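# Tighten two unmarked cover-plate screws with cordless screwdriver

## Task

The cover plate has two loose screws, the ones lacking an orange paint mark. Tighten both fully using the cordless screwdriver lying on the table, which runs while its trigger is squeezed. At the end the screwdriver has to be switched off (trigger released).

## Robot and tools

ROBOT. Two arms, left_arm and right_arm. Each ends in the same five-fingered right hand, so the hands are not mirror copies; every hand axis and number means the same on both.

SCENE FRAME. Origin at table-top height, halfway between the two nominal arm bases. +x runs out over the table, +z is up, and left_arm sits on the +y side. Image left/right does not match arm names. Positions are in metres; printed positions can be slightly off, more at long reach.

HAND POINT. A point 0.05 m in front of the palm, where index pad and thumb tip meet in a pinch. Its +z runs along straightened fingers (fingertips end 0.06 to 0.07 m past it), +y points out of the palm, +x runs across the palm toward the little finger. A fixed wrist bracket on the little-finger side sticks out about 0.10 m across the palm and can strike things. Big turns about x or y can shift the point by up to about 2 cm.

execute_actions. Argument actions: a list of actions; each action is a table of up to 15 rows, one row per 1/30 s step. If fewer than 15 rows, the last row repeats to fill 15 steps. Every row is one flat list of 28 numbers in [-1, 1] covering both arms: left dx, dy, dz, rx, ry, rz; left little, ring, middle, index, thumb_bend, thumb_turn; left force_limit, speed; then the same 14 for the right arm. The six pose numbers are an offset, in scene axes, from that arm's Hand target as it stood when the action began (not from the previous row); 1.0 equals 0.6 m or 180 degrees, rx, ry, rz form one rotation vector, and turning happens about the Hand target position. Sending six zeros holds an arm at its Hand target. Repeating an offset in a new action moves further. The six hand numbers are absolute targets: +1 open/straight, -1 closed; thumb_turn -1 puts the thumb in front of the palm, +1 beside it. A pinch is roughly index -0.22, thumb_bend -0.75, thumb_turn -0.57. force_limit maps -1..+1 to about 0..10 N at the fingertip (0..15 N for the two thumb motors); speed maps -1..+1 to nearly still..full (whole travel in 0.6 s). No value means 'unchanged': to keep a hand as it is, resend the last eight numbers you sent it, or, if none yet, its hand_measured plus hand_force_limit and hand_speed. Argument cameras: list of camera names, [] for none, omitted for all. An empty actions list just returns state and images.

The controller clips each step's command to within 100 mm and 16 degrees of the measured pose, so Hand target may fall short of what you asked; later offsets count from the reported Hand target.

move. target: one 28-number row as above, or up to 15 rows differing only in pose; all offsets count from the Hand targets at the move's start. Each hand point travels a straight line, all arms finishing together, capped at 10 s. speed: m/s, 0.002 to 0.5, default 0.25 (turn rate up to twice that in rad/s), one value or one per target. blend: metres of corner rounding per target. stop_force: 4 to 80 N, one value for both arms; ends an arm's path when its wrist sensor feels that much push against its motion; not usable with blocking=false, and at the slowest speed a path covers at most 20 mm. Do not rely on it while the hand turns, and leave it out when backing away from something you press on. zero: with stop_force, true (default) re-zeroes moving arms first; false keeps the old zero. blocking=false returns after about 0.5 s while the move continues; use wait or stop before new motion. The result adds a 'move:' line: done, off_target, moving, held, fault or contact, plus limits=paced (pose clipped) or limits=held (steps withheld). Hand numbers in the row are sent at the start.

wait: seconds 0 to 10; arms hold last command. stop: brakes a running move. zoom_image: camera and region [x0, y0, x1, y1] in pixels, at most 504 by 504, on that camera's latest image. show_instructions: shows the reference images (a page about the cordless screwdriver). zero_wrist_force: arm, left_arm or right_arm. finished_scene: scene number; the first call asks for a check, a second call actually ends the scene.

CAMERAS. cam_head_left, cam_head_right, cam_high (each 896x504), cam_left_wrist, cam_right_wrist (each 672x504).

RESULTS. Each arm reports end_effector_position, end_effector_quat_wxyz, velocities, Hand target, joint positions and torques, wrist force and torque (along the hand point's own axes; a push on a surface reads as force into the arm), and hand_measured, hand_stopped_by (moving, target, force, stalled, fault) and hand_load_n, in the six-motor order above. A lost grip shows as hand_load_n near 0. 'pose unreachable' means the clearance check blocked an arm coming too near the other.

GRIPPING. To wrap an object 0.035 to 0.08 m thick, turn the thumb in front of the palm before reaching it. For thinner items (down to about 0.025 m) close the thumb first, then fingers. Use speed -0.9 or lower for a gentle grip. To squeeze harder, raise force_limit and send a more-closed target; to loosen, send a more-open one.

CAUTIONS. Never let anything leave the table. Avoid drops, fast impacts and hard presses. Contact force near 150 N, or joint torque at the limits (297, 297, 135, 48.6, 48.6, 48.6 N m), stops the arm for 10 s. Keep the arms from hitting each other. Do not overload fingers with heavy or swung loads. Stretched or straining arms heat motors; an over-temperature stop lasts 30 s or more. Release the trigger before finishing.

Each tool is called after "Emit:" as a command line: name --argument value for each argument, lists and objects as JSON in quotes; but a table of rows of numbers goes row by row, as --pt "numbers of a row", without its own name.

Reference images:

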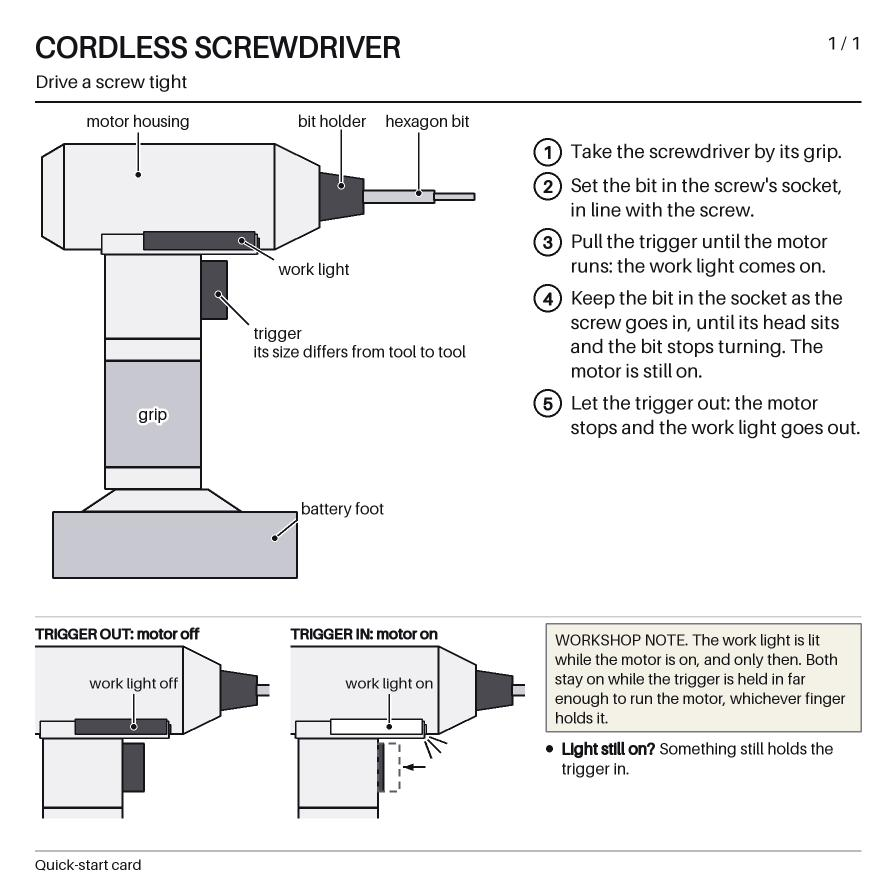

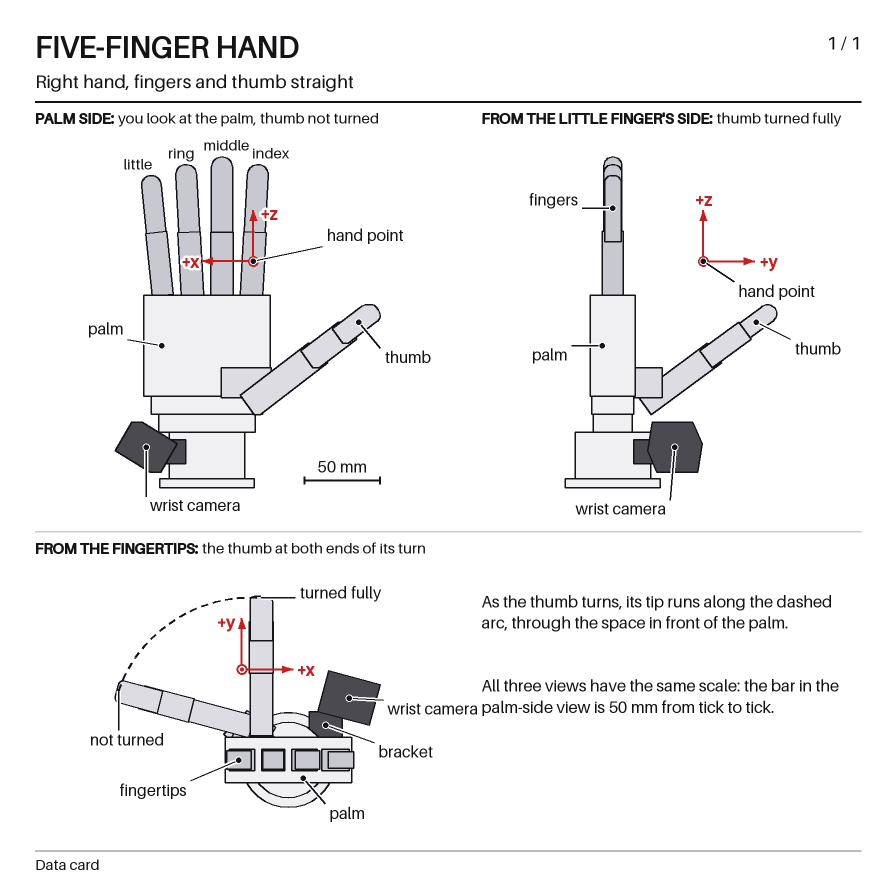

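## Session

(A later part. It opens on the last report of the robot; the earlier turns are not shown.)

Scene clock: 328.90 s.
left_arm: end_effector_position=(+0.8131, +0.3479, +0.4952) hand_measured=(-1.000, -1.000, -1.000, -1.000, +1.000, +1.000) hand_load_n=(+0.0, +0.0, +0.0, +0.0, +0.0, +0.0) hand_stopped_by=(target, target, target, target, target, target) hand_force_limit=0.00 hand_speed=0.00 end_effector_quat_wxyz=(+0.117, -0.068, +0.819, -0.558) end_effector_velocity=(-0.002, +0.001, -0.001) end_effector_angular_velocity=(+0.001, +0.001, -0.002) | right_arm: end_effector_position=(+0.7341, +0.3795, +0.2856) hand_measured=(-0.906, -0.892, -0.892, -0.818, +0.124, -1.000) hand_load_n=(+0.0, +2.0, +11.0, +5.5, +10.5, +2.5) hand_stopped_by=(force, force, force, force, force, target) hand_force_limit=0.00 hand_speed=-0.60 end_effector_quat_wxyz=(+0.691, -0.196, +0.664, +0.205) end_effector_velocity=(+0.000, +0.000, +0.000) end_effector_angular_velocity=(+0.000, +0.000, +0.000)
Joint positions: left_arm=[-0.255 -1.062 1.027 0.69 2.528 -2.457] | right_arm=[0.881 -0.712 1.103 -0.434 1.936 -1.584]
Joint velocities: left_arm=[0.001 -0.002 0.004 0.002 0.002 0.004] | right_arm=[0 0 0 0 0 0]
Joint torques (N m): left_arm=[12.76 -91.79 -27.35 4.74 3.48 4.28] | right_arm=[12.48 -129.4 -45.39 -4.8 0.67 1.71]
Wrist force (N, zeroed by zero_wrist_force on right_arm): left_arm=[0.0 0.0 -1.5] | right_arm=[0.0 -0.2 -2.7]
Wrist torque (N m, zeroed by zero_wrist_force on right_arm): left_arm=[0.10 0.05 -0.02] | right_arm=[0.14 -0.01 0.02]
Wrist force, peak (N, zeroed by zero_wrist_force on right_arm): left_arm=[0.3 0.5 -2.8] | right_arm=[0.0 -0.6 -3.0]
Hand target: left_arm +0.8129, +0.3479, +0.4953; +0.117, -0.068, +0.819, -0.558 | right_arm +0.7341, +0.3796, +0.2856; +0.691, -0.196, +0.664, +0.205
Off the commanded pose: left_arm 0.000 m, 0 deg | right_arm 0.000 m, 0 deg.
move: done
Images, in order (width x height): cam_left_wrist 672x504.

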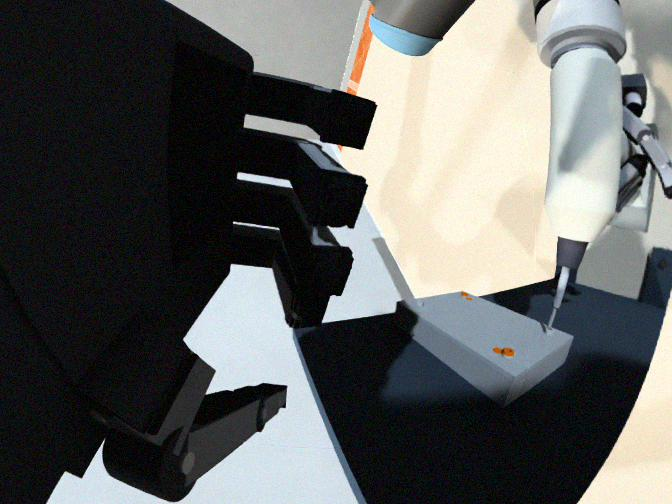

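Emit:
move --target '[0,0,0,0,0,0,-1,-1,-1,-1,1,1,0,0,-0.0002,0.00027,0,0,0,0,-1,-1,-1,-1,-1,-1,0,-0.6]' --speed 0.002 --cameras '[]'

Emit:
move --target '[0,0,0,0,0,0,-1,-1,-1,-1,1,1,0,0,-0.0002,0.00027,0,0,0,0,-1,-1,-1,-1,-1,-1,0,-0.6]' --speed 0.002 --cameras '["cam_left_wrist"]'

Emit:
zoom_image --camera "cam_left_wrist" --region '[540, 318, 560, 338]'

Scene clock: 330.37 s.
left_arm: end_effector_position=(+0.8129, +0.3479, +0.4953) hand_measured=(-1.000, -1.000, -1.000, -1.000, +1.000, +1.000) hand_load_n=(+0.0, +0.0, +0.0, +0.0, +0.0, +0.0) hand_stopped_by=(target, target, target, target, target, target) hand_force_limit=0.00 hand_speed=0.00 end_effector_quat_wxyz=(+0.117, -0.068, +0.819, -0.558) end_effector_velocity=(+0.000, +0.000, +0.000) end_effector_angular_velocity=(+0.001, -0.001, +0.000) | right_arm: end_effector_position=(+0.7340, +0.3797, +0.2857) hand_measured=(-0.906, -0.892, -0.892, -0.818, +0.124, -1.000) hand_load_n=(+0.0, +2.5, +11.0, +5.5, +10.5, +2.5) hand_stopped_by=(force, force, force, force, force, target) hand_force_limit=0.00 hand_speed=-0.60 end_effector_quat_wxyz=(+0.691, -0.196, +0.664, +0.205) end_effector_velocity=(+0.000, +0.000, +0.001) end_effector_angular_velocity=(+0.002, -0.001, +0.000)
Joint positions: left_arm=[-0.255 -1.063 1.027 0.691 2.528 -2.457] | right_arm=[0.881 -0.712 1.103 -0.434 1.937 -1.584]
Joint velocities: left_arm=[0 0 0 0 0 0.001] | right_arm=[0 -0.001 0 -0.001 0 0]
Joint torques (N m): left_arm=[3.17 -93.15 -30.16 3.48 2.98 3.89] | right_arm=[14.05 -111.62 -52.63 -1.91 1.98 0.8]
Wrist force (N, zeroed by zero_wrist_force on right_arm): left_arm=[-0.4 -0.1 -1.5] | right_arm=[-0.1 -1.0 -3.9]
Wrist torque (N m, zeroed by zero_wrist_force on right_arm): left_arm=[0.09 0.10 -0.04] | right_arm=[0.12 -0.01 0.00]
Wrist force, peak (N, zeroed by zero_wrist_force on right_arm): left_arm=[0.0 0.2 -2.0] | right_arm=[0.0 -0.5 -4.1]
Hand target: left_arm +0.8129, +0.3479, +0.4953; +0.117, -0.068, +0.819, -0.558 | right_arm +0.7340, +0.3797, +0.2856; +0.691, -0.196, +0.664, +0.205
Off the commanded pose: left_arm 0.000 m, 0 deg | right_arm 0.000 m, 0 deg.
move: done
No camera images: "cameras" was empty.

Scene clock: 331.07 s.
left_arm: end_effector_position=(+0.8129, +0.3479, +0.4953) hand_measured=(-1.000, -1.000, -1.000, -1.000, +1.000, +1.000) hand_load_n=(+0.0, +0.0, +0.0, +0.0, +0.0, +0.0) hand_stopped_by=(target, target, target, target, target, target) hand_force_limit=0.00 hand_speed=0.00 end_effector_quat_wxyz=(+0.117, -0.068, +0.819, -0.558) end_effector_velocity=(+0.000, +0.000, +0.000) end_effector_angular_velocity=(+0.000, -0.001, -0.001) | right_arm: end_effector_position=(+0.7339, +0.3799, +0.2857) hand_measured=(-0.906, -0.892, -0.892, -0.818, +0.124, -1.000) hand_load_n=(+0.0, +2.5, +11.0, +5.0, +10.5, +3.0) hand_stopped_by=(force, force, force, force, force, target) hand_force_limit=0.00 hand_speed=-0.60 end_effector_quat_wxyz=(+0.691, -0.196, +0.664, +0.205) end_effector_velocity=(+0.000, +0.000, -0.001) end_effector_angular_velocity=(-0.001, +0.001, +0.000)
Joint positions: left_arm=[-0.255 -1.063 1.027 0.691 2.528 -2.457] | right_arm=[0.881 -0.712 1.102 -0.434 1.937 -1.584]
Joint velocities: left_arm=[0 0 0 0 0.001 0.001] | right_arm=[0 0.001 0 0 0 0]
Joint torques (N m): left_arm=[5.67 -93.77 -31.76 3.02 3.73 3.65] | right_arm=[12.7 -111.68 -52.59 -1.8 2.15 -0.21]
Wrist force (N, zeroed by zero_wrist_force on right_arm): left_arm=[-0.3 -0.3 -1.6] | right_arm=[0.0 -0.5 -4.1]
Wrist torque (N m, zeroed by zero_wrist_force on right_arm): left_arm=[0.06 0.08 -0.04] | right_arm=[0.20 -0.03 0.02]
Wrist force, peak (N, zeroed by zero_wrist_force on right_arm): left_arm=[-0.1 -0.1 -1.8] | right_arm=[0.0 -0.5 -4.1]
Hand target: left_arm +0.8129, +0.3479, +0.4953; +0.117, -0.068, +0.819, -0.558 | right_arm +0.7339, +0.3799, +0.2856; +0.691, -0.196, +0.664, +0.205
Off the commanded pose: left_arm 0.000 m, 0 deg | right_arm 0.000 m, 0 deg.
move: done
Images, in order (width x height): cam_left_wrist 672x504.

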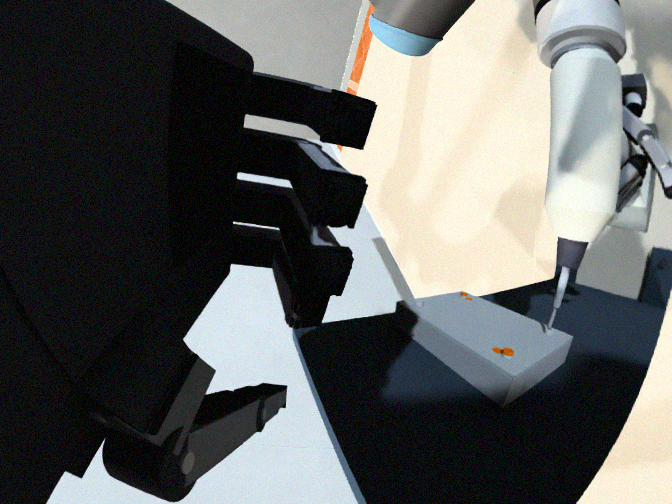

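Scaled by 25.200 from the camera's 672x504 image, which has a finer 960x720 frame.

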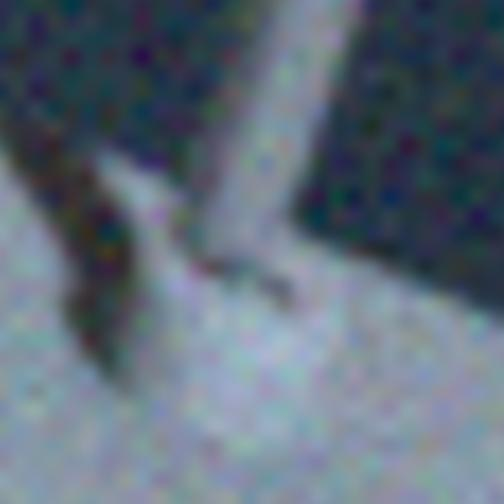

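Emit:
move --target '[0,0,0,0,0,0,-1,-1,-1,-1,1,1,0,0,0.0001,-0.00013,-0.0005,0,0,0,-1,-1,-1,-1,-1,-1,0,-0.6]' --speed 0.002 --cameras '[]'

Emit:
move --target '[0,0,0,0,0,0,-1,-1,-1,-1,1,1,0,0,0.0001,-0.00013,-0.0005,0,0,0,-1,-1,-1,-1,-1,-1,0,-0.6]' --speed 0.002 --cameras '[]'

Emit:
move --target '[0,0,0,0,0,0,-1,-1,-1,-1,1,1,0,0,-0.0004,0.00053,0,0,0,0,-1,-1,-1,-1,-1,-1,0,-0.6]' --speed 0.002 --cameras '[]'

Emit:
move --target '[0,0,0,0,0,0,-1,-1,-1,-1,1,1,0,0,0,0,0.0006,0,0,0,-1,-1,-1,-1,-1,-1,0,-0.6]' --speed 0.002 --cameras '[]'

Emit:
move --target '[0,0,0,0,0,0,-1,-1,-1,-1,1,1,0,0,0,0,0.0006,0,0,0,-1,-1,-1,-1,-1,-1,0,-0.6]' --speed 0.002 --cameras '[]'

Scene clock: 332.13 s.
left_arm: end_effector_position=(+0.8129, +0.3479, +0.4953) hand_measured=(-1.000, -1.000, -1.000, -1.000, +1.000, +1.000) hand_load_n=(+0.0, +0.0, +0.0, +0.0, +0.0, -0.5) hand_stopped_by=(target, target, target, target, target, target) hand_force_limit=0.00 hand_speed=0.00 end_effector_quat_wxyz=(+0.117, -0.068, +0.819, -0.558) end_effector_velocity=(+0.000, +0.001, -0.001) end_effector_angular_velocity=(+0.000, +0.002, +0.002) | right_arm: end_effector_position=(+0.7338, +0.3799, +0.2853) hand_measured=(-0.906, -0.892, -0.892, -0.818, +0.124, -1.000) hand_load_n=(+0.0, +2.5, +10.5, +5.5, +10.5, +2.5) hand_stopped_by=(force, force, force, force, force, target) hand_force_limit=0.00 hand_speed=-0.60 end_effector_quat_wxyz=(+0.691, -0.196, +0.664, +0.205) end_effector_velocity=(+0.000, +0.000, -0.002) end_effector_angular_velocity=(-0.002, +0.001, +0.000)
Joint positions: left_arm=[-0.255 -1.063 1.027 0.691 2.528 -2.457] | right_arm=[0.881 -0.712 1.103 -0.434 1.937 -1.584]
Joint velocities: left_arm=[0.001 0.001 0 0.001 0 -0.001] | right_arm=[0 0.002 0 0 0 0]
Joint torques (N m): left_arm=[6.67 -94.14 -33.63 3.16 3.12 3.77] | right_arm=[-12.32 -112.12 -41.03 -6.7 -0.47 -0.36]
Wrist force (N, zeroed by zero_wrist_force on right_arm): left_arm=[-0.3 0.0 -1.5] | right_arm=[0.1 0.0 -2.5]
Wrist torque (N m, zeroed by zero_wrist_force on right_arm): left_arm=[0.11 0.08 -0.03] | right_arm=[0.15 -0.01 0.03]
Wrist force, peak (N, zeroed by zero_wrist_force on right_arm): left_arm=[-0.3 -0.3 -2.0] | right_arm=[-0.1 -0.3 -5.0]
Hand target: left_arm +0.8129, +0.3479, +0.4953; +0.117, -0.068, +0.819, -0.558 | right_arm +0.7339, +0.3798, +0.2853; +0.691, -0.196, +0.664, +0.205
Off the commanded pose: left_arm 0.000 m, 0 deg | right_arm 0.000 m, 0 deg.
move: done
No camera images: "cameras" was empty.

Scene clock: 332.83 s.
left_arm: end_effector_position=(+0.8129, +0.3479, +0.4953) hand_measured=(-1.000, -1.000, -1.000, -1.000, +1.000, +1.000) hand_load_n=(+0.0, +0.0, +0.0, +0.0, +0.0, +0.0) hand_stopped_by=(target, target, target, target, target, target) hand_force_limit=0.00 hand_speed=0.00 end_effector_quat_wxyz=(+0.117, -0.068, +0.819, -0.558) end_effector_velocity=(+0.000, +0.001, +0.000) end_effector_angular_velocity=(+0.000, +0.000, +0.002) | right_arm: end_effector_position=(+0.7340, +0.3797, +0.2850) hand_measured=(-0.906, -0.892, -0.892, -0.818, +0.124, -1.000) hand_load_n=(+0.0, +2.5, +11.0, +5.5, +10.5, +3.0) hand_stopped_by=(force, force, force, force, force, target) hand_force_limit=0.00 hand_speed=-0.60 end_effector_quat_wxyz=(+0.691, -0.196, +0.664, +0.205) end_effector_velocity=(+0.000, +0.000, -0.002) end_effector_angular_velocity=(-0.002, +0.001, +0.000)
Joint positions: left_arm=[-0.255 -1.063 1.027 0.691 2.528 -2.457] | right_arm=[0.881 -0.712 1.103 -0.434 1.937 -1.584]
Joint velocities: left_arm=[0.001 -0.001 0 0 0 -0.001] | right_arm=[0 0.001 0 0.001 0 0]
Joint torques (N m): left_arm=[6.24 -92.89 -34.61 1.95 3.11 3.74] | right_arm=[-16.26 -113.03 -42.43 -6.95 -1.4 0.29]
Wrist force (N, zeroed by zero_wrist_force on right_arm): left_arm=[-0.1 0.2 -1.6] | right_arm=[0.3 -0.9 -4.5]
Wrist torque (N m, zeroed by zero_wrist_force on right_arm): left_arm=[0.14 0.06 -0.02] | right_arm=[0.13 -0.05 0.02]
Wrist force, peak (N, zeroed by zero_wrist_force on right_arm): left_arm=[-0.2 0.2 -2.0] | right_arm=[0.5 -0.8 -4.7]
Hand target: left_arm +0.8129, +0.3479, +0.4953; +0.117, -0.068, +0.819, -0.558 | right_arm +0.7340, +0.3797, +0.2850; +0.691, -0.196, +0.664, +0.205
Off the commanded pose: left_arm 0.000 m, 0 deg | right_arm 0.000 m, 0 deg.
move: done
No camera images: "cameras" was empty.

Scene clock: 333.53 s.
left_arm: end_effector_position=(+0.8129, +0.3479, +0.4953) hand_measured=(-1.000, -1.000, -1.000, -1.000, +1.000, +1.000) hand_load_n=(+0.0, +0.0, +0.0, +0.0, +0.0, -0.5) hand_stopped_by=(target, target, target, target, target, target) hand_force_limit=0.00 hand_speed=0.00 end_effector_quat_wxyz=(+0.117, -0.068, +0.819, -0.558) end_effector_velocity=(+0.000, +0.000, +0.000) end_effector_angular_velocity=(-0.001, -0.001, -0.001) | right_arm: end_effector_position=(+0.7338, +0.3800, +0.2851) hand_measured=(-0.906, -0.892, -0.892, -0.818, +0.124, -1.000) hand_load_n=(+0.0, +2.5, +11.0, +5.5, +10.5, +2.5) hand_stopped_by=(force, force, force, force, force, target) hand_force_limit=0.00 hand_speed=-0.60 end_effector_quat_wxyz=(+0.691, -0.196, +0.664, +0.205) end_effector_velocity=(+0.000, +0.000, -0.001) end_effector_angular_velocity=(-0.001, +0.001, +0.000)
Joint positions: left_arm=[-0.255 -1.063 1.027 0.691 2.528 -2.457] | right_arm=[0.882 -0.712 1.102 -0.434 1.937 -1.584]
Joint velocities: left_arm=[0 0 0 -0.001 0.001 0] | right_arm=[0 0.001 0 0.001 0 0]
Joint torques (N m): left_arm=[9.88 -92.31 -38.51 1.71 2.67 4.16] | right_arm=[12.7 -113.22 -53.32 -2.25 2.2 0.06]
Wrist force (N, zeroed by zero_wrist_force on right_arm): left_arm=[-0.3 -0.1 -1.7] | right_arm=[0.4 -1.1 -5.9]
Wrist torque (N m, zeroed by zero_wrist_force on right_arm): left_arm=[0.10 0.09 -0.04] | right_arm=[0.19 -0.08 0.02]
Wrist force, peak (N, zeroed by zero_wrist_force on right_arm): left_arm=[0.0 0.1 -1.8] | right_arm=[0.5 -0.9 -8.3]
Hand target: left_arm +0.8129, +0.3479, +0.4953; +0.117, -0.068, +0.819, -0.558 | right_arm +0.7338, +0.3800, +0.2850; +0.691, -0.196, +0.664, +0.205
Off the commanded pose: left_arm 0.000 m, 0 deg | right_arm 0.000 m, 0 deg.
move: done
No camera images: "cameras" was empty.

Scene clock: 334.23 s.
left_arm: end_effector_position=(+0.8129, +0.3479, +0.4953) hand_measured=(-1.000, -1.000, -1.000, -1.000, +1.000, +1.000) hand_load_n=(+0.0, +0.0, +0.5, +0.0, +0.0, +0.0) hand_stopped_by=(target, target, target, target, target, target) hand_force_limit=0.00 hand_speed=0.00 end_effector_quat_wxyz=(+0.117, -0.068, +0.819, -0.558) end_effector_velocity=(+0.000, +0.000, +0.000) end_effector_angular_velocity=(+0.000, +0.000, +0.000) | right_arm: end_effector_position=(+0.7338, +0.3800, +0.2854) hand_measured=(-0.906, -0.892, -0.892, -0.818, +0.124, -1.000) hand_load_n=(+0.0, +2.5, +10.5, +5.5, +10.5, +2.5) hand_stopped_by=(force, force, force, force, force, target) hand_force_limit=0.00 hand_speed=-0.60 end_effector_quat_wxyz=(+0.691, -0.196, +0.664, +0.205) end_effector_velocity=(+0.000, +0.000, +0.001) end_effector_angular_velocity=(+0.001, -0.001, +0.000)
Joint positions: left_arm=[-0.255 -1.063 1.027 0.691 2.528 -2.457] | right_arm=[0.882 -0.712 1.102 -0.434 1.937 -1.584]
Joint velocities: left_arm=[0 0 0 0 0 0] | right_arm=[0 0 0 -0.001 0 0]
Joint torques (N m): left_arm=[11.07 -90.24 -40.35 1.63 2.7 4.05] | right_arm=[13.1 -131.73 -53.03 -2.18 1.85 -0.55]
Wrist force (N, zeroed by zero_wrist_force on right_arm): left_arm=[-0.1 -0.2 -1.4] | right_arm=[0.3 -0.4 -4.3]
Wrist torque (N m, zeroed by zero_wrist_force on right_arm): left_arm=[0.06 0.04 -0.03] | right_arm=[0.22 -0.09 0.05]
Wrist force, peak (N, zeroed by zero_wrist_force on right_arm): left_arm=[0.1 -0.4 -1.7] | right_arm=[0.4 -0.4 -6.0]
Hand target: left_arm +0.8129, +0.3479, +0.4953; +0.117, -0.068, +0.819, -0.558 | right_arm +0.7338, +0.3800, +0.2854; +0.691, -0.196, +0.664, +0.205
Off the commanded pose: left_arm 0.000 m, 0 deg | right_arm 0.000 m, 0 deg.
move: done
No camera images: "cameras" was empty.

Scene clock: 334.93 s.
left_arm: end_effector_position=(+0.8129, +0.3479, +0.4953) hand_measured=(-1.000, -1.000, -1.000, -1.000, +1.000, +1.000) hand_load_n=(+0.0, +0.0, +0.0, +0.0, +0.0, +0.0) hand_stopped_by=(target, target, target, target, target, target) hand_force_limit=0.00 hand_speed=0.00 end_effector_quat_wxyz=(+0.117, -0.068, +0.819, -0.558) end_effector_velocity=(+0.000, +0.000, +0.001) end_effector_angular_velocity=(+0.000, -0.001, +0.000) | right_arm: end_effector_position=(+0.7338, +0.3800, +0.2858) hand_measured=(-0.906, -0.892, -0.892, -0.818, +0.124, -1.000) hand_load_n=(+0.0, +2.5, +11.0, +5.5, +10.5, +2.5) hand_stopped_by=(force, force, force, force, force, target) hand_force_limit=0.00 hand_speed=-0.60 end_effector_quat_wxyz=(+0.691, -0.196, +0.664, +0.205) end_effector_velocity=(+0.000, +0.000, +0.002) end_effector_angular_velocity=(+0.001, -0.001, +0.000)
Joint positions: left_arm=[-0.255 -1.063 1.027 0.691 2.528 -2.457] | right_arm=[0.882 -0.712 1.102 -0.433 1.937 -1.584]
Joint velocities: left_arm=[0 -0.001 0 0 0 0.001] | right_arm=[0 -0.001 0 0 0 0]
Joint torques (N m): left_arm=[10.43 -92.77 -41.35 0.37 2.63 3.9] | right_arm=[13.93 -130.68 -51.66 -1.94 1.73 -0.32]
Wrist force (N, zeroed by zero_wrist_force on right_arm): left_arm=[0.1 0.1 -1.3] | right_arm=[0.3 -0.2 -2.5]
Wrist torque (N m, zeroed by zero_wrist_force on right_arm): left_arm=[0.11 0.02 -0.01] | right_arm=[0.15 -0.07 0.04]
Wrist force, peak (N, zeroed by zero_wrist_force on right_arm): left_arm=[0.0 0.0 -1.8] | right_arm=[0.2 -0.6 -4.4]
Hand target: left_arm +0.8129, +0.3479, +0.4953; +0.117, -0.068, +0.819, -0.558 | right_arm +0.7338, +0.3800, +0.2858; +0.691, -0.196, +0.664, +0.205
Off the commanded pose: left_arm 0.000 m, 0 deg | right_arm 0.000 m, 0 deg.
move: done
No camera images: "cameras" was empty.

Emit:
move --pt "0 0 0 0 0 0 -1 -1 -1 -1 1 1 0 0 -0.00402 -0.00297 0 0 0 0 -1 -1 -1 -0.4 -1 -1 0 -0.6" --pt "0 0 0 0 0 0 -1 -1 -1 -1 1 1 0 0 0.0019 -0.0110 0 0 0 0 -1 -1 -1 -0.4 -1 -1 0 -0.6" --speed 0.02 --cameras '[]'

Emit:
move --target '[0,0,0,0,0,0,-1,-1,-1,-1,1,1,0,0,0.0074,0.0054,0,0,0,0,-1,-1,-1,-0.4,-1,-1,0,-0.6]' --speed 0.004 --stop_force 4 --cameras '["cam_left_wrist"]'

Emit:
zoom_image --camera "cam_left_wrist" --region '[535, 305, 565, 335]'

Scene clock: 336.23 s.
left_arm: end_effector_position=(+0.8129, +0.3479, +0.4953) hand_measured=(-1.000, -1.000, -1.000, -1.000, +1.000, +1.000) hand_load_n=(+0.0, +0.0, +0.0, +0.0, +0.0, +0.0) hand_stopped_by=(target, target, target, target, target, target) hand_force_limit=0.00 hand_speed=0.00 end_effector_quat_wxyz=(+0.117, -0.068, +0.819, -0.558) end_effector_velocity=(+0.000, -0.001, +0.001) end_effector_angular_velocity=(+0.000, -0.001, -0.001) | right_arm: end_effector_position=(+0.7350, +0.3733, +0.2859) hand_measured=(-0.906, -0.892, -0.892, -0.400, +0.124, -1.000) hand_load_n=(+0.0, +2.0, +11.0, +0.0, +10.0, +3.5) hand_stopped_by=(force, force, force, target, force, target) hand_force_limit=0.00 hand_speed=-0.60 end_effector_quat_wxyz=(+0.691, -0.196, +0.664, +0.205) end_effector_velocity=(+0.000, +0.000, -0.001) end_effector_angular_velocity=(+0.000, +0.000, +0.000)
Joint positions: left_arm=[-0.255 -1.063 1.027 0.691 2.528 -2.457] | right_arm=[0.877 -0.721 1.119 -0.441 1.932 -1.584]
Joint velocities: left_arm=[-0.001 -0.001 0 0 0 0] | right_arm=[0 0.001 -0.001 -0.001 0 0]
Joint torques (N m): left_arm=[7.41 -92.49 -45.39 0.24 2.12 3.97] | right_arm=[11.13 -111.48 -52.63 -2.55 1.42 2.05]
Wrist force (N, zeroed by zero_wrist_force on right_arm): left_arm=[-0.1 0.3 -1.9] | right_arm=[-0.3 -0.3 -1.4]
Wrist torque (N m, zeroed by zero_wrist_force on right_arm): left_arm=[0.17 0.07 -0.02] | right_arm=[0.05 0.07 -0.01]
Wrist force, peak (N, zeroed by zero_wrist_force on right_arm): left_arm=[-0.1 0.3 -1.9] | right_arm=[-0.1 -0.5 -3.1]
Hand target: left_arm +0.8129, +0.3479, +0.4953; +0.117, -0.068, +0.819, -0.558 | right_arm +0.7349, +0.3734, +0.2858; +0.691, -0.196, +0.664, +0.205
Off the commanded pose: left_arm 0.000 m, 0 deg | right_arm 0.000 m, 0 deg.
move: done
No camera images: "cameras" was empty.

Scene clock: 338.20 s.
left_arm: end_effector_position=(+0.8129, +0.3479, +0.4953) hand_measured=(-1.000, -1.000, -1.000, -1.000, +1.000, +1.000) hand_load_n=(+0.5, +0.0, +0.0, +0.0, +0.0, -0.5) hand_stopped_by=(target, target, target, target, target, target) hand_force_limit=0.00 hand_speed=0.00 end_effector_quat_wxyz=(+0.117, -0.068, +0.819, -0.558) end_effector_velocity=(+0.000, +0.000, +0.000) end_effector_angular_velocity=(+0.000, +0.000, +0.000) | right_arm: end_effector_position=(+0.7394, +0.3767, +0.2857) hand_measured=(-0.906, -0.892, -0.892, -0.400, +0.124, -1.000) hand_load_n=(+0.0, +2.0, +11.0, +0.0, +10.0, +3.0) hand_stopped_by=(force, force, force, target, force, target) hand_force_limit=0.00 hand_speed=-0.60 end_effector_quat_wxyz=(+0.691, -0.196, +0.664, +0.205) end_effector_velocity=(+0.000, +0.000, +0.003) end_effector_angular_velocity=(+0.002, -0.001, +0.000)
Joint positions: left_arm=[-0.255 -1.063 1.027 0.691 2.528 -2.457] | right_arm=[0.875 -0.713 1.104 -0.434 1.931 -1.584]
Joint velocities: left_arm=[0 0 0 0 0 0] | right_arm=[0 -0.003 0 0 0 0]
Joint torques (N m): left_arm=[10.72 -93.26 -48.22 -0.98 1.62 3.13] | right_arm=[-10.24 -126.2 -40.22 -4.52 -0.72 2.12]
Wrist force (N, zeroed by zero_wrist_force on right_arm): left_arm=[-0.1 0.0 -1.6] | right_arm=[0.1 -0.2 -1.6]
Wrist torque (N m, zeroed by zero_wrist_force on right_arm): left_arm=[0.11 0.06 -0.02] | right_arm=[0.08 0.03 0.02]
Wrist force, peak (N, zeroed by zero_wrist_force on right_arm): left_arm=[-0.3 0.0 -2.0] | right_arm=[0.1 -0.4 -2.0]
Hand target: left_arm +0.8129, +0.3479, +0.4953; +0.117, -0.068, +0.819, -0.558 | right_arm +0.7393, +0.3767, +0.2858; +0.691, -0.196, +0.664, +0.205
Off the commanded pose: left_arm 0.000 m, 0 deg | right_arm 0.000 m, 0 deg.
move: done
Images, in order (width x height): cam_left_wrist 672x504.

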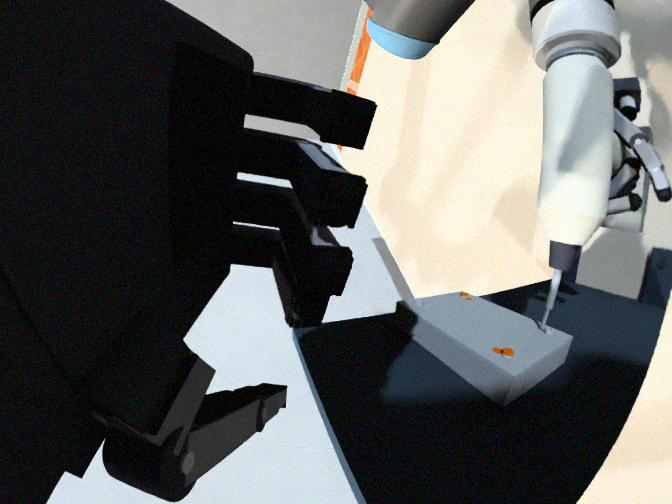

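Scaled by 16.800 from the camera's 672x504 image, which has a finer 960x720 frame.

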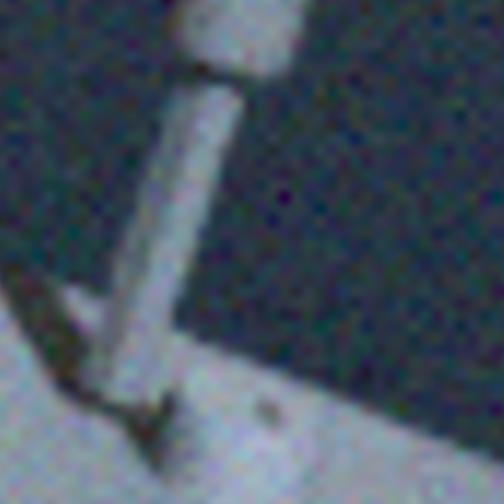

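Emit:
move --target '[0,0,0,0,0,0,-1,-1,-1,-1,1,1,0,0,-0.00396,0.00536,0,0,0,0,-1,-1,-1,-0.4,-1,-1,0,-0.6]' --speed 0.002 --stop_force 4 --cameras '["cam_left_wrist"]'

Emit:
zoom_image --camera "cam_left_wrist" --region '[535, 305, 565, 335]'

Scene clock: 340.93 s.
left_arm: end_effector_position=(+0.8129, +0.3479, +0.4953) hand_measured=(-1.000, -1.000, -1.000, -1.000, +1.000, +1.000) hand_load_n=(+0.5, +0.0, +0.0, +0.0, +0.0, +0.0) hand_stopped_by=(target, target, target, target, target, target) hand_force_limit=0.00 hand_speed=0.00 end_effector_quat_wxyz=(+0.117, -0.068, +0.819, -0.558) end_effector_velocity=(+0.000, +0.000, +0.001) end_effector_angular_velocity=(+0.000, -0.001, +0.001) | right_arm: end_effector_position=(+0.7370, +0.3799, +0.2858) hand_measured=(-0.906, -0.892, -0.892, -0.400, +0.124, -1.000) hand_load_n=(+0.0, +1.5, +12.0, +0.0, +9.5, +4.0) hand_stopped_by=(force, force, force, target, force, target) hand_force_limit=0.00 hand_speed=-0.60 end_effector_quat_wxyz=(+0.691, -0.196, +0.664, +0.205) end_effector_velocity=(+0.000, +0.000, -0.001) end_effector_angular_velocity=(-0.001, +0.001, +0.000)
Joint positions: left_arm=[-0.255 -1.063 1.027 0.691 2.528 -2.457] | right_arm=[0.879 -0.71 1.098 -0.431 1.934 -1.584]
Joint velocities: left_arm=[0 -0.001 0 0 -0.001 0] | right_arm=[0 0.001 0 0.001 0 0]
Joint torques (N m): left_arm=[7.84 -88.87 -52.62 -1.46 1.6 3.7] | right_arm=[12.24 -118.82 -49.94 -3.09 -0.3 -2.19]
Wrist force (N, zeroed by zero_wrist_force on right_arm): left_arm=[-0.3 -0.1 -1.9] | right_arm=[1.6 -2.6 -2.5]
Wrist torque (N m, zeroed by zero_wrist_force on right_arm): left_arm=[0.11 0.09 -0.03] | right_arm=[0.37 0.15 0.17]
Wrist force, peak (N, zeroed by zero_wrist_force on right_arm): left_arm=[0.1 -0.1 -2.1] | right_arm=[1.7 -3.1 -2.4]
Hand target: left_arm +0.8129, +0.3479, +0.4953; +0.117, -0.068, +0.819, -0.558 | right_arm +0.7370, +0.3799, +0.2858; +0.691, -0.196, +0.664, +0.205
Off the commanded pose: left_arm 0.000 m, 0 deg | right_arm 0.000 m, 0 deg.
move: done
Images, in order (width x height): cam_left_wrist 672x504.

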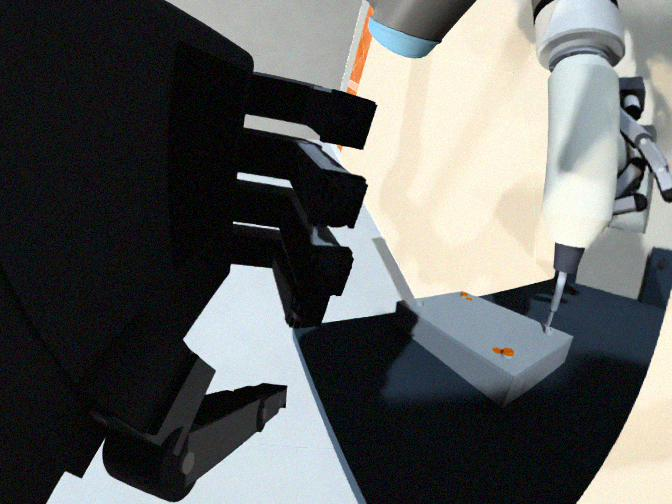

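Scaled by 16.800 from the camera's 672x504 image, which has a finer 960x720 frame.

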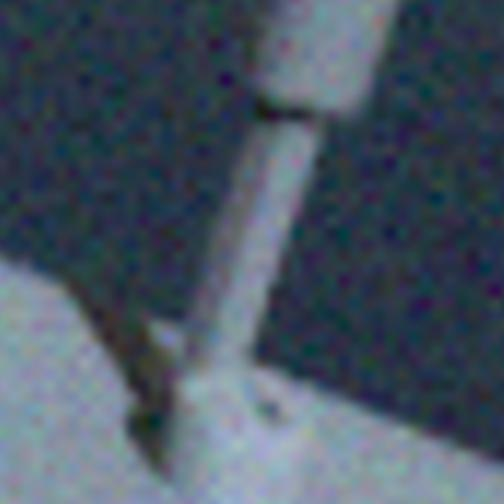

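Emit:
move --pt "0 0 0 0 0 0 -1 -1 -1 -1 1 1 0 0 0.00297 -0.00403 0 0 0 0 -1 -1 -1 -0.4 -1 -1 0 -0.6" --pt "0 0 0 0 0 0 -1 -1 -1 -1 1 1 0 0 0.00297 -0.00403 0.0037 0 0 0 -1 -1 -1 -0.4 -1 -1 0 -0.6" --speed 0.01 --cameras '[]'

Emit:
move --target '[0,0,0,0,0,0,-1,-1,-1,-1,1,1,0,0,-0.00396,0.00536,0,0,0,0,-1,-1,-1,-0.4,-1,-1,0,-0.6]' --speed 0.002 --stop_force 4 --cameras '["cam_left_wrist"]'

Emit:
zoom_image --camera "cam_left_wrist" --region '[535, 305, 565, 335]'

Scene clock: 342.03 s.
left_arm: end_effector_position=(+0.8129, +0.3479, +0.4953) hand_measured=(-1.000, -1.000, -1.000, -1.000, +1.000, +1.000) hand_load_n=(+0.0, +0.0, +0.0, +0.0, +0.0, +0.0) hand_stopped_by=(target, target, target, target, target, target) hand_force_limit=0.00 hand_speed=0.00 end_effector_quat_wxyz=(+0.117, -0.068, +0.819, -0.558) end_effector_velocity=(+0.000, +0.000, +0.000) end_effector_angular_velocity=(+0.000, +0.000, +0.000) | right_arm: end_effector_position=(+0.7388, +0.3775, +0.2881) hand_measured=(-0.906, -0.892, -0.892, -0.400, +0.124, -1.000) hand_load_n=(+0.0, +1.0, +11.5, +0.0, +9.0, +4.0) hand_stopped_by=(force, force, force, target, force, target) hand_force_limit=0.00 hand_speed=-0.60 end_effector_quat_wxyz=(+0.691, -0.196, +0.664, +0.205) end_effector_velocity=(+0.000, +0.000, -0.001) end_effector_angular_velocity=(-0.001, +0.000, -0.001)
Joint positions: left_arm=[-0.255 -1.063 1.027 0.691 2.528 -2.457] | right_arm=[0.876 -0.714 1.101 -0.43 1.931 -1.584]
Joint velocities: left_arm=[0 0 0 -0.001 0 -0.001] | right_arm=[0 0 0 0.001 0 0]
Joint torques (N m): left_arm=[6.2 -91.58 -51.56 -1.32 1.36 3.65] | right_arm=[-3.47 -121.02 -50.32 -3.12 0.91 1.72]
Wrist force (N, zeroed by zero_wrist_force on right_arm): left_arm=[-0.1 0.1 -1.4] | right_arm=[0.2 -0.1 -1.4]
Wrist torque (N m, zeroed by zero_wrist_force on right_arm): left_arm=[0.10 0.05 -0.02] | right_arm=[0.08 0.00 0.03]
Wrist force, peak (N, zeroed by zero_wrist_force on right_arm): left_arm=[-0.1 0.3 -1.9] | right_arm=[1.8 -3.0 -3.0]
Hand target: left_arm +0.8129, +0.3479, +0.4953; +0.117, -0.068, +0.819, -0.558 | right_arm +0.7387, +0.3775, +0.2880; +0.691, -0.196, +0.664, +0.205
Off the commanded pose: left_arm 0.000 m, 0 deg | right_arm 0.000 m, 0 deg.
move: done
No camera images: "cameras" was empty.

Scene clock: 344.10 s.
left_arm: end_effector_position=(+0.8129, +0.3479, +0.4953) hand_measured=(-1.000, -1.000, -1.000, -1.000, +1.000, +1.000) hand_load_n=(+0.0, +0.0, +0.0, +0.0, +0.0, +0.0) hand_stopped_by=(target, target, target, target, target, target) hand_force_limit=0.00 hand_speed=0.00 end_effector_quat_wxyz=(+0.117, -0.068, +0.819, -0.558) end_effector_velocity=(+0.000, -0.001, +0.000) end_effector_angular_velocity=(+0.000, +0.001, -0.001) | right_arm: end_effector_position=(+0.7370, +0.3799, +0.2880) hand_measured=(-0.906, -0.892, -0.892, -0.400, +0.124, -1.000) hand_load_n=(+0.0, +1.5, +12.0, +0.0, +9.5, +4.0) hand_stopped_by=(force, force, force, target, force, target) hand_force_limit=0.00 hand_speed=-0.60 end_effector_quat_wxyz=(+0.691, -0.196, +0.664, +0.205) end_effector_velocity=(+0.000, +0.000, -0.001) end_effector_angular_velocity=(-0.001, +0.000, +0.000)
Joint positions: left_arm=[-0.255 -1.063 1.027 0.691 2.528 -2.457] | right_arm=[0.879 -0.711 1.097 -0.428 1.934 -1.584]
Joint velocities: left_arm=[-0.001 0 0 0.001 0 -0.001] | right_arm=[0 0 0 0 0 0]
Joint torques (N m): left_arm=[8.15 -89.93 -50.2 -1.11 1.27 3.66] | right_arm=[0.03 -125.53 -41.58 -4.67 -1.62 -1.56]
Wrist force (N, zeroed by zero_wrist_force on right_arm): left_arm=[0.1 -0.1 -1.4] | right_arm=[0.0 -3.8 -2.5]
Wrist torque (N m, zeroed by zero_wrist_force on right_arm): left_arm=[0.09 0.03 -0.01] | right_arm=[0.47 0.06 0.18]
Wrist force, peak (N, zeroed by zero_wrist_force on right_arm): left_arm=[0.2 0.0 -1.9] | right_arm=[0.0 -4.6 -1.9]
Hand target: left_arm +0.8129, +0.3479, +0.4953; +0.117, -0.068, +0.819, -0.558 | right_arm +0.7370, +0.3798, +0.2880; +0.691, -0.196, +0.664, +0.205
Off the commanded pose: left_arm 0.000 m, 0 deg | right_arm 0.001 m, 0 deg.
move: contact (right_arm)
Images, in order (width x height): cam_left_wrist 672x504.

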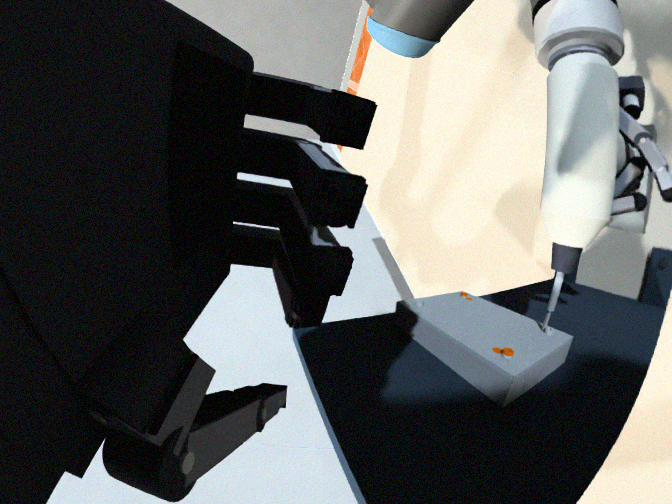

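Scaled by 16.800 from the camera's 672x504 image, which has a finer 960x720 frame.

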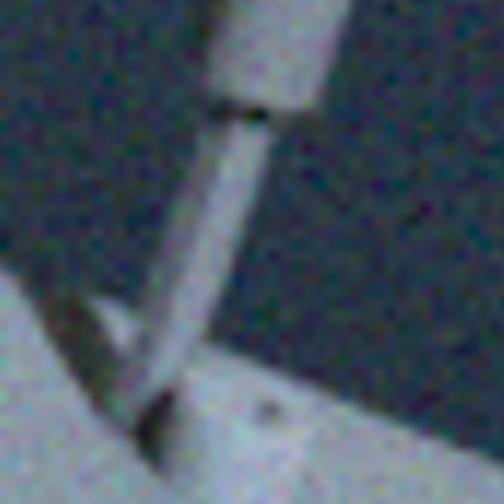

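Emit:
move --pt "0 0 0 0 0 0 -1 -1 -1 -1 1 1 0 0 0.0015 -0.002 0 0 0 0 -1 -1 -1 -0.4 -1 -1 0 -0.6" --pt "0 0 0 0 0 0 -1 -1 -1 -1 1 1 0 0 -0.0092 -0.0099 0 0 0 0 -1 -1 -1 -0.4 -1 -1 0 -0.6" --pt "0 0 0 0 0 0 -1 -1 -1 -1 1 1 0 0 -0.0211 0.0062 0 0 0 0 -1 -1 -1 -0.4 -1 -1 0 -0.6" --speed 0.02 --cameras '[]'

Emit:
move --target '[0,0,0,0,0,0,-1,-1,-1,-1,1,1,0,0,0.0107,0.0079,0,0,0,0,-1,-1,-1,-0.4,-1,-1,0,-0.6]' --speed 0.004 --stop_force 4 --cameras '[]'

Emit:
move --target '[0,0,0,0,0,0,-1,-1,-1,-1,1,1,0,0,0.00495,-0.0067,0,0,0,0,-1,-1,-1,-0.4,-1,-1,0,-0.6]' --speed 0.002 --stop_force 4 --cameras '["cam_left_wrist"]'

Emit:
zoom_image --camera "cam_left_wrist" --region '[535, 305, 565, 335]'

Scene clock: 345.77 s.
left_arm: end_effector_position=(+0.8129, +0.3479, +0.4953) hand_measured=(-1.000, -1.000, -1.000, -1.000, +1.000, +1.000) hand_load_n=(+0.0, +0.0, +0.0, +0.0, +0.0, +0.0) hand_stopped_by=(target, target, target, target, target, target) hand_force_limit=0.00 hand_speed=0.00 end_effector_quat_wxyz=(+0.117, -0.068, +0.819, -0.558) end_effector_velocity=(-0.001, -0.001, +0.001) end_effector_angular_velocity=(-0.001, -0.001, -0.001) | right_arm: end_effector_position=(+0.7242, +0.3837, +0.2880) hand_measured=(-0.906, -0.892, -0.892, -0.400, +0.124, -1.000) hand_load_n=(+0.0, +1.0, +11.5, +0.0, +9.0, +3.5) hand_stopped_by=(force, force, force, target, force, target) hand_force_limit=0.00 hand_speed=-0.60 end_effector_quat_wxyz=(+0.691, -0.196, +0.664, +0.205) end_effector_velocity=(+0.000, +0.000, +0.000) end_effector_angular_velocity=(-0.001, +0.000, +0.000)
Joint positions: left_arm=[-0.255 -1.063 1.027 0.691 2.528 -2.457] | right_arm=[0.891 -0.715 1.104 -0.432 1.947 -1.585]
Joint velocities: left_arm=[-0.001 -0.001 0 0 0 -0.001] | right_arm=[0 0 0.001 0 -0.001 0]
Joint torques (N m): left_arm=[11.28 -94.53 -51.75 -1.17 1.23 3.49] | right_arm=[-12.52 -128.08 -37.29 -4.15 -0.38 -1.87]
Wrist force (N, zeroed by zero_wrist_force on right_arm): left_arm=[-0.1 0.1 -1.6] | right_arm=[-0.1 -0.3 -1.2]
Wrist torque (N m, zeroed by zero_wrist_force on right_arm): left_arm=[0.12 0.06 -0.02] | right_arm=[0.03 0.05 -0.01]
Wrist force, peak (N, zeroed by zero_wrist_force on right_arm): left_arm=[-0.3 0.0 -2.2] | right_arm=[-0.1 -4.4 -1.9]
Hand target: left_arm +0.8129, +0.3479, +0.4953; +0.117, -0.068, +0.819, -0.558 | right_arm +0.7244, +0.3835, +0.2880; +0.691, -0.196, +0.664, +0.205
Off the commanded pose: left_arm 0.000 m, 0 deg | right_arm 0.000 m, 0 deg.
move: done
No camera images: "cameras" was empty.

Scene clock: 348.37 s.
left_arm: end_effector_position=(+0.8129, +0.3479, +0.4953) hand_measured=(-1.000, -1.000, -1.000, -1.000, +1.000, +1.000) hand_load_n=(+0.0, +0.0, +0.0, +0.0, +0.0, +0.0) hand_stopped_by=(target, target, target, target, target, target) hand_force_limit=0.00 hand_speed=0.00 end_effector_quat_wxyz=(+0.117, -0.068, +0.819, -0.558) end_effector_velocity=(+0.000, +0.000, +0.000) end_effector_angular_velocity=(+0.000, +0.001, +0.000) | right_arm: end_effector_position=(+0.7308, +0.3883, +0.2879) hand_measured=(-0.906, -0.892, -0.892, -0.400, +0.124, -1.000) hand_load_n=(+0.0, +1.5, +11.5, +0.0, +9.0, +3.5) hand_stopped_by=(force, force, force, target, force, target) hand_force_limit=0.00 hand_speed=-0.60 end_effector_quat_wxyz=(+0.691, -0.196, +0.664, +0.205) end_effector_velocity=(+0.000, +0.000, +0.001) end_effector_angular_velocity=(+0.000, +0.000, +0.000)
Joint positions: left_arm=[-0.255 -1.063 1.027 0.691 2.528 -2.457] | right_arm=[0.889 -0.703 1.081 -0.421 1.944 -1.585]
Joint velocities: left_arm=[0 0 0 0.001 0 -0.001] | right_arm=[0 -0.001 0 0.001 0 0]
Joint torques (N m): left_arm=[9.32 -90.57 -50.05 -1.22 0.61 3.69] | right_arm=[-13.66 -126.21 -43.17 -6.35 -0.95 1.59]
Wrist force (N, zeroed by zero_wrist_force on right_arm): left_arm=[-0.4 0.2 -1.5] | right_arm=[0.6 -0.7 -6.6]
Wrist torque (N m, zeroed by zero_wrist_force on right_arm): left_arm=[0.13 0.11 -0.03] | right_arm=[0.33 -0.03 0.06]
Wrist force, peak (N, zeroed by zero_wrist_force on right_arm): left_arm=[0.0 0.1 -2.1] | right_arm=[1.1 -1.0 -6.8]
Hand target: left_arm +0.8129, +0.3479, +0.4953; +0.117, -0.068, +0.819, -0.558 | right_arm +0.7308, +0.3883, +0.2880; +0.691, -0.196, +0.664, +0.205
Off the commanded pose: left_arm 0.000 m, 0 deg | right_arm 0.000 m, 0 deg.
move: contact (right_arm)
No camera images: "cameras" was empty.

Scene clock: 350.53 s.
left_arm: end_effector_position=(+0.8129, +0.3479, +0.4953) hand_measured=(-1.000, -1.000, -1.000, -1.000, +1.000, +1.000) hand_load_n=(+0.0, +0.0, +0.0, +0.0, +0.0, -0.5) hand_stopped_by=(target, target, target, target, target, target) hand_force_limit=0.00 hand_speed=0.00 end_effector_quat_wxyz=(+0.117, -0.068, +0.819, -0.558) end_effector_velocity=(+0.000, +0.000, -0.001) end_effector_angular_velocity=(+0.000, +0.001, +0.001) | right_arm: end_effector_position=(+0.7327, +0.3857, +0.2880) hand_measured=(-0.906, -0.892, -0.892, -0.400, +0.124, -1.000) hand_load_n=(+0.0, +2.5, +11.5, +0.5, +9.0, +3.0) hand_stopped_by=(force, force, force, target, force, target) hand_force_limit=0.00 hand_speed=-0.60 end_effector_quat_wxyz=(+0.691, -0.196, +0.664, +0.205) end_effector_velocity=(+0.000, +0.000, -0.001) end_effector_angular_velocity=(-0.001, +0.000, +0.000)
Joint positions: left_arm=[-0.255 -1.063 1.027 0.691 2.528 -2.457] | right_arm=[0.886 -0.706 1.086 -0.424 1.941 -1.584]
Joint velocities: left_arm=[0 0.001 0 -0.001 -0.001 -0.001] | right_arm=[0 0.001 0 0.001 0 0]
Joint torques (N m): left_arm=[5.42 -89.63 -50.56 -0.44 0.63 3.79] | right_arm=[-1.47 -119.05 -54.01 -4.63 2.33 2.26]
Wrist force (N, zeroed by zero_wrist_force on right_arm): left_arm=[-0.2 0.0 -1.4] | right_arm=[1.1 3.1 -6.5]
Wrist torque (N m, zeroed by zero_wrist_force on right_arm): left_arm=[0.09 0.07 -0.03] | right_arm=[-0.10 -0.07 -0.10]
Wrist force, peak (N, zeroed by zero_wrist_force on right_arm): left_arm=[-0.2 -0.2 -2.1] | right_arm=[0.9 3.4 -6.7]
Hand target: left_arm +0.8129, +0.3479, +0.4953; +0.117, -0.068, +0.819, -0.558 | right_arm +0.7326, +0.3857, +0.2880; +0.691, -0.196, +0.664, +0.205
Off the commanded pose: left_arm 0.000 m, 0 deg | right_arm 0.002 m, 0 deg.
move: contact (right_arm)
Images, in order (width x height): cam_left_wrist 672x504.

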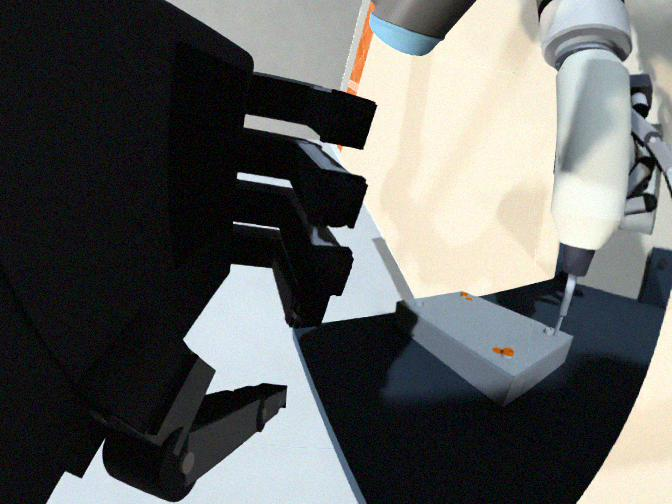

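Scaled by 16.800 from the camera's 672x504 image, which has a finer 960x720 frame.

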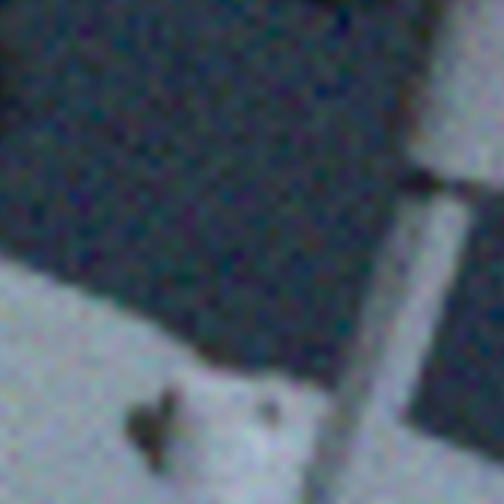

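Emit:
move --target '[0,0,0,0,0,0,-1,-1,-1,-1,1,1,0,0,-0.0040,0.0012,0,0,0,0,-1,-1,-1,-0.4,-1,-1,0,-0.6]' --speed 0.01 --cameras '[]'

Emit:
move --target '[0,0,0,0,0,0,-1,-1,-1,-1,1,1,0,0,0.00495,-0.0067,0,0,0,0,-1,-1,-1,-0.4,-1,-1,0,-0.6]' --speed 0.002 --stop_force 4 --cameras '[]'

Scene clock: 351.73 s.
left_arm: end_effector_position=(+0.8129, +0.3479, +0.4953) hand_measured=(-1.000, -1.000, -1.000, -1.000, +1.000, +1.000) hand_load_n=(+0.0, +0.0, +0.0, +0.0, +0.0, +0.0) hand_stopped_by=(target, target, target, target, target, target) hand_force_limit=0.00 hand_speed=0.00 end_effector_quat_wxyz=(+0.117, -0.068, +0.819, -0.558) end_effector_velocity=(+0.000, +0.001, +0.000) end_effector_angular_velocity=(+0.000, +0.000, +0.001) | right_arm: end_effector_position=(+0.7302, +0.3865, +0.2880) hand_measured=(-0.906, -0.892, -0.892, -0.400, +0.124, -1.000) hand_load_n=(+0.0, +2.5, +12.5, +0.0, +8.5, +2.5) hand_stopped_by=(force, force, force, target, force, target) hand_force_limit=0.00 hand_speed=-0.60 end_effector_quat_wxyz=(+0.691, -0.196, +0.664, +0.205) end_effector_velocity=(+0.000, +0.000, -0.001) end_effector_angular_velocity=(+0.000, +0.000, +0.000)
Joint positions: left_arm=[-0.255 -1.063 1.027 0.691 2.528 -2.457] | right_arm=[0.888 -0.706 1.087 -0.424 1.944 -1.584]
Joint velocities: left_arm=[0.001 0 0 0 0 -0.001] | right_arm=[0 0.001 0 -0.001 0 0]
Joint torques (N m): left_arm=[9.13 -87.84 -48.77 -1.31 0.74 3.6] | right_arm=[8.6 -130.54 -41.51 -6.59 1.38 -1.21]
Wrist force (N, zeroed by zero_wrist_force on right_arm): left_arm=[-0.3 -0.2 -1.4] | right_arm=[-0.2 0.3 -1.3]
Wrist torque (N m, zeroed by zero_wrist_force on right_arm): left_arm=[0.05 0.08 -0.04] | right_arm=[0.13 0.07 0.01]
Wrist force, peak (N, zeroed by zero_wrist_force on right_arm): left_arm=[-0.3 0.1 -2.0] | right_arm=[2.2 3.0 -8.1]
Hand target: left_arm +0.8129, +0.3479, +0.4953; +0.117, -0.068, +0.819, -0.558 | right_arm +0.7302, +0.3865, +0.2880; +0.691, -0.196, +0.664, +0.205
Off the commanded pose: left_arm 0.000 m, 0 deg | right_arm 0.000 m, 0 deg.
move: done
No camera images: "cameras" was empty.

Scene clock: 353.83 s.
left_arm: end_effector_position=(+0.8129, +0.3479, +0.4953) hand_measured=(-1.000, -1.000, -1.000, -1.000, +1.000, +1.000) hand_load_n=(+0.0, +0.0, +0.0, +0.0, +0.0, +0.0) hand_stopped_by=(target, target, target, target, target, target) hand_force_limit=0.00 hand_speed=0.00 end_effector_quat_wxyz=(+0.117, -0.068, +0.819, -0.558) end_effector_velocity=(+0.000, +0.000, -0.001) end_effector_angular_velocity=(+0.000, +0.001, +0.000) | right_arm: end_effector_position=(+0.7321, +0.3840, +0.2880) hand_measured=(-0.906, -0.892, -0.892, -0.400, +0.124, -1.000) hand_load_n=(+0.0, +2.5, +12.5, +0.0, +8.5, +3.0) hand_stopped_by=(force, force, force, target, force, target) hand_force_limit=0.00 hand_speed=-0.60 end_effector_quat_wxyz=(+0.691, -0.196, +0.664, +0.205) end_effector_velocity=(+0.000, +0.000, -0.001) end_effector_angular_velocity=(-0.001, +0.001, +0.000)
Joint positions: left_arm=[-0.255 -1.063 1.027 0.691 2.528 -2.457] | right_arm=[0.885 -0.709 1.092 -0.426 1.941 -1.584]
Joint velocities: left_arm=[0 0 0 0 0 0] | right_arm=[0 0.001 0 0 0 0]
Joint torques (N m): left_arm=[7 -90.99 -48.14 -0.75 0.67 3.36] | right_arm=[0.95 -117.57 -52.44 -4 2.53 1.99]
Wrist force (N, zeroed by zero_wrist_force on right_arm): left_arm=[-0.3 -0.4 -1.6] | right_arm=[0.6 3.5 -2.2]
Wrist torque (N m, zeroed by zero_wrist_force on right_arm): left_arm=[0.05 0.09 -0.04] | right_arm=[-0.28 0.09 -0.15]
Wrist force, peak (N, zeroed by zero_wrist_force on right_arm): left_arm=[-0.3 0.0 -2.0] | right_arm=[0.2 4.2 -2.4]
Hand target: left_arm +0.8129, +0.3479, +0.4953; +0.117, -0.068, +0.819, -0.558 | right_arm +0.7320, +0.3840, +0.2880; +0.691, -0.196, +0.664, +0.205
Off the commanded pose: left_arm 0.000 m, 0 deg | right_arm 0.002 m, 0 deg.
move: contact (right_arm)
No camera images: "cameras" was empty.

Emit:
move --pt "0 0 0 0 0 0 -1 -1 -1 -1 1 1 0 0 -0.001 0.0013 0 0 0 0 -1 -1 -1 -0.4 -1 -1 0 -0.6" --pt "0 0 0 0 0 0 -1 -1 -1 -1 1 1 0 0 -0.0064 -0.0027 0 0 0 0 -1 -1 -1 -0.4 -1 -1 0 -0.6" --pt "0 0 0 0 0 0 -1 -1 -1 -1 1 1 0 0 -0.0023 -0.0081 0.0007 0 0 0 -1 -1 -1 -0.4 -1 -1 0 -0.6" --speed 0.015 --cameras '["cam_left_wrist"]'

Emit:
zoom_image --camera "cam_left_wrist" --region '[540, 318, 560, 338]'

Scene clock: 354.93 s.
left_arm: end_effector_position=(+0.8129, +0.3479, +0.4953) hand_measured=(-1.000, -1.000, -1.000, -1.000, +1.000, +1.000) hand_load_n=(+0.0, +0.0, +0.0, +0.0, +0.0, -0.5) hand_stopped_by=(target, target, target, target, target, target) hand_force_limit=0.00 hand_speed=0.00 end_effector_quat_wxyz=(+0.117, -0.068, +0.819, -0.558) end_effector_velocity=(+0.000, +0.000, +0.000) end_effector_angular_velocity=(+0.000, +0.000, +0.000) | right_arm: end_effector_position=(+0.7307, +0.3791, +0.2884) hand_measured=(-0.906, -0.892, -0.892, -0.400, +0.124, -1.000) hand_load_n=(+0.0, +2.5, +13.0, +0.0, +8.5, +3.5) hand_stopped_by=(force, force, force, target, force, target) hand_force_limit=0.00 hand_speed=-0.60 end_effector_quat_wxyz=(+0.691, -0.196, +0.664, +0.205) end_effector_velocity=(+0.000, +0.000, +0.002) end_effector_angular_velocity=(+0.002, -0.001, +0.000)
Joint positions: left_arm=[-0.255 -1.063 1.027 0.691 2.528 -2.457] | right_arm=[0.884 -0.718 1.108 -0.433 1.939 -1.584]
Joint velocities: left_arm=[0 0 0 0 0 0] | right_arm=[0 -0.001 0 0 0 0]
Joint torques (N m): left_arm=[9.09 -89.97 -47.87 -0.42 0.74 3.44] | right_arm=[0.47 -118.37 -49.43 -5.8 0.52 2.13]
Wrist force (N, zeroed by zero_wrist_force on right_arm): left_arm=[0.1 0.1 -1.5] | right_arm=[0.0 -0.1 -1.5]
Wrist torque (N m, zeroed by zero_wrist_force on right_arm): left_arm=[0.12 0.02 0.00] | right_arm=[0.09 0.04 0.01]
Wrist force, peak (N, zeroed by zero_wrist_force on right_arm): left_arm=[-0.4 0.0 -1.9] | right_arm=[1.2 3.7 -2.7]
Hand target: left_arm +0.8129, +0.3479, +0.4953; +0.117, -0.068, +0.819, -0.558 | right_arm +0.7306, +0.3792, +0.2884; +0.691, -0.196, +0.664, +0.205
Off the commanded pose: left_arm 0.000 m, 0 deg | right_arm 0.000 m, 0 deg.
move: done
Images, in order (width x height): cam_left_wrist 672x504.

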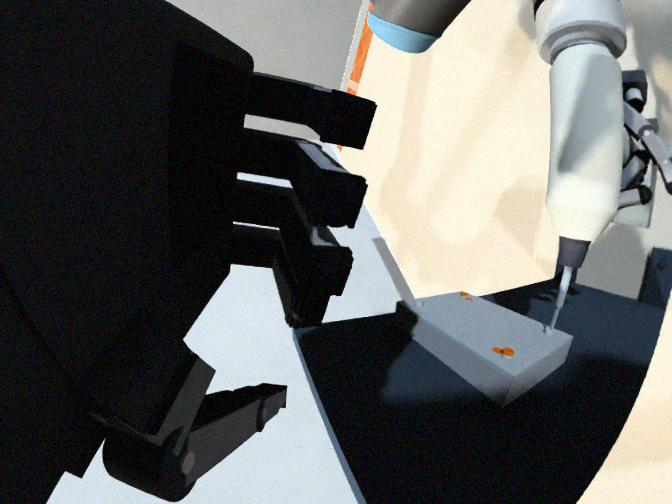

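Scaled by 25.200 from the camera's 672x504 image, which has a finer 960x720 frame.

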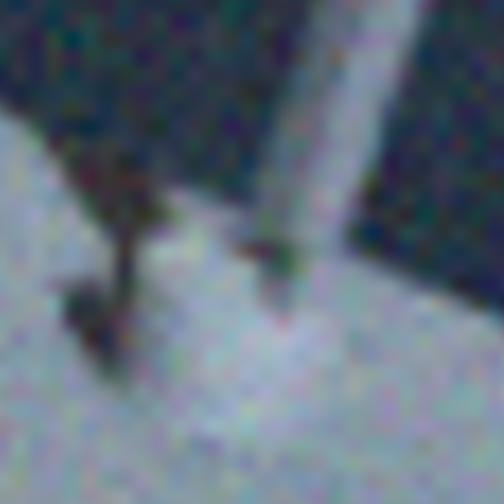

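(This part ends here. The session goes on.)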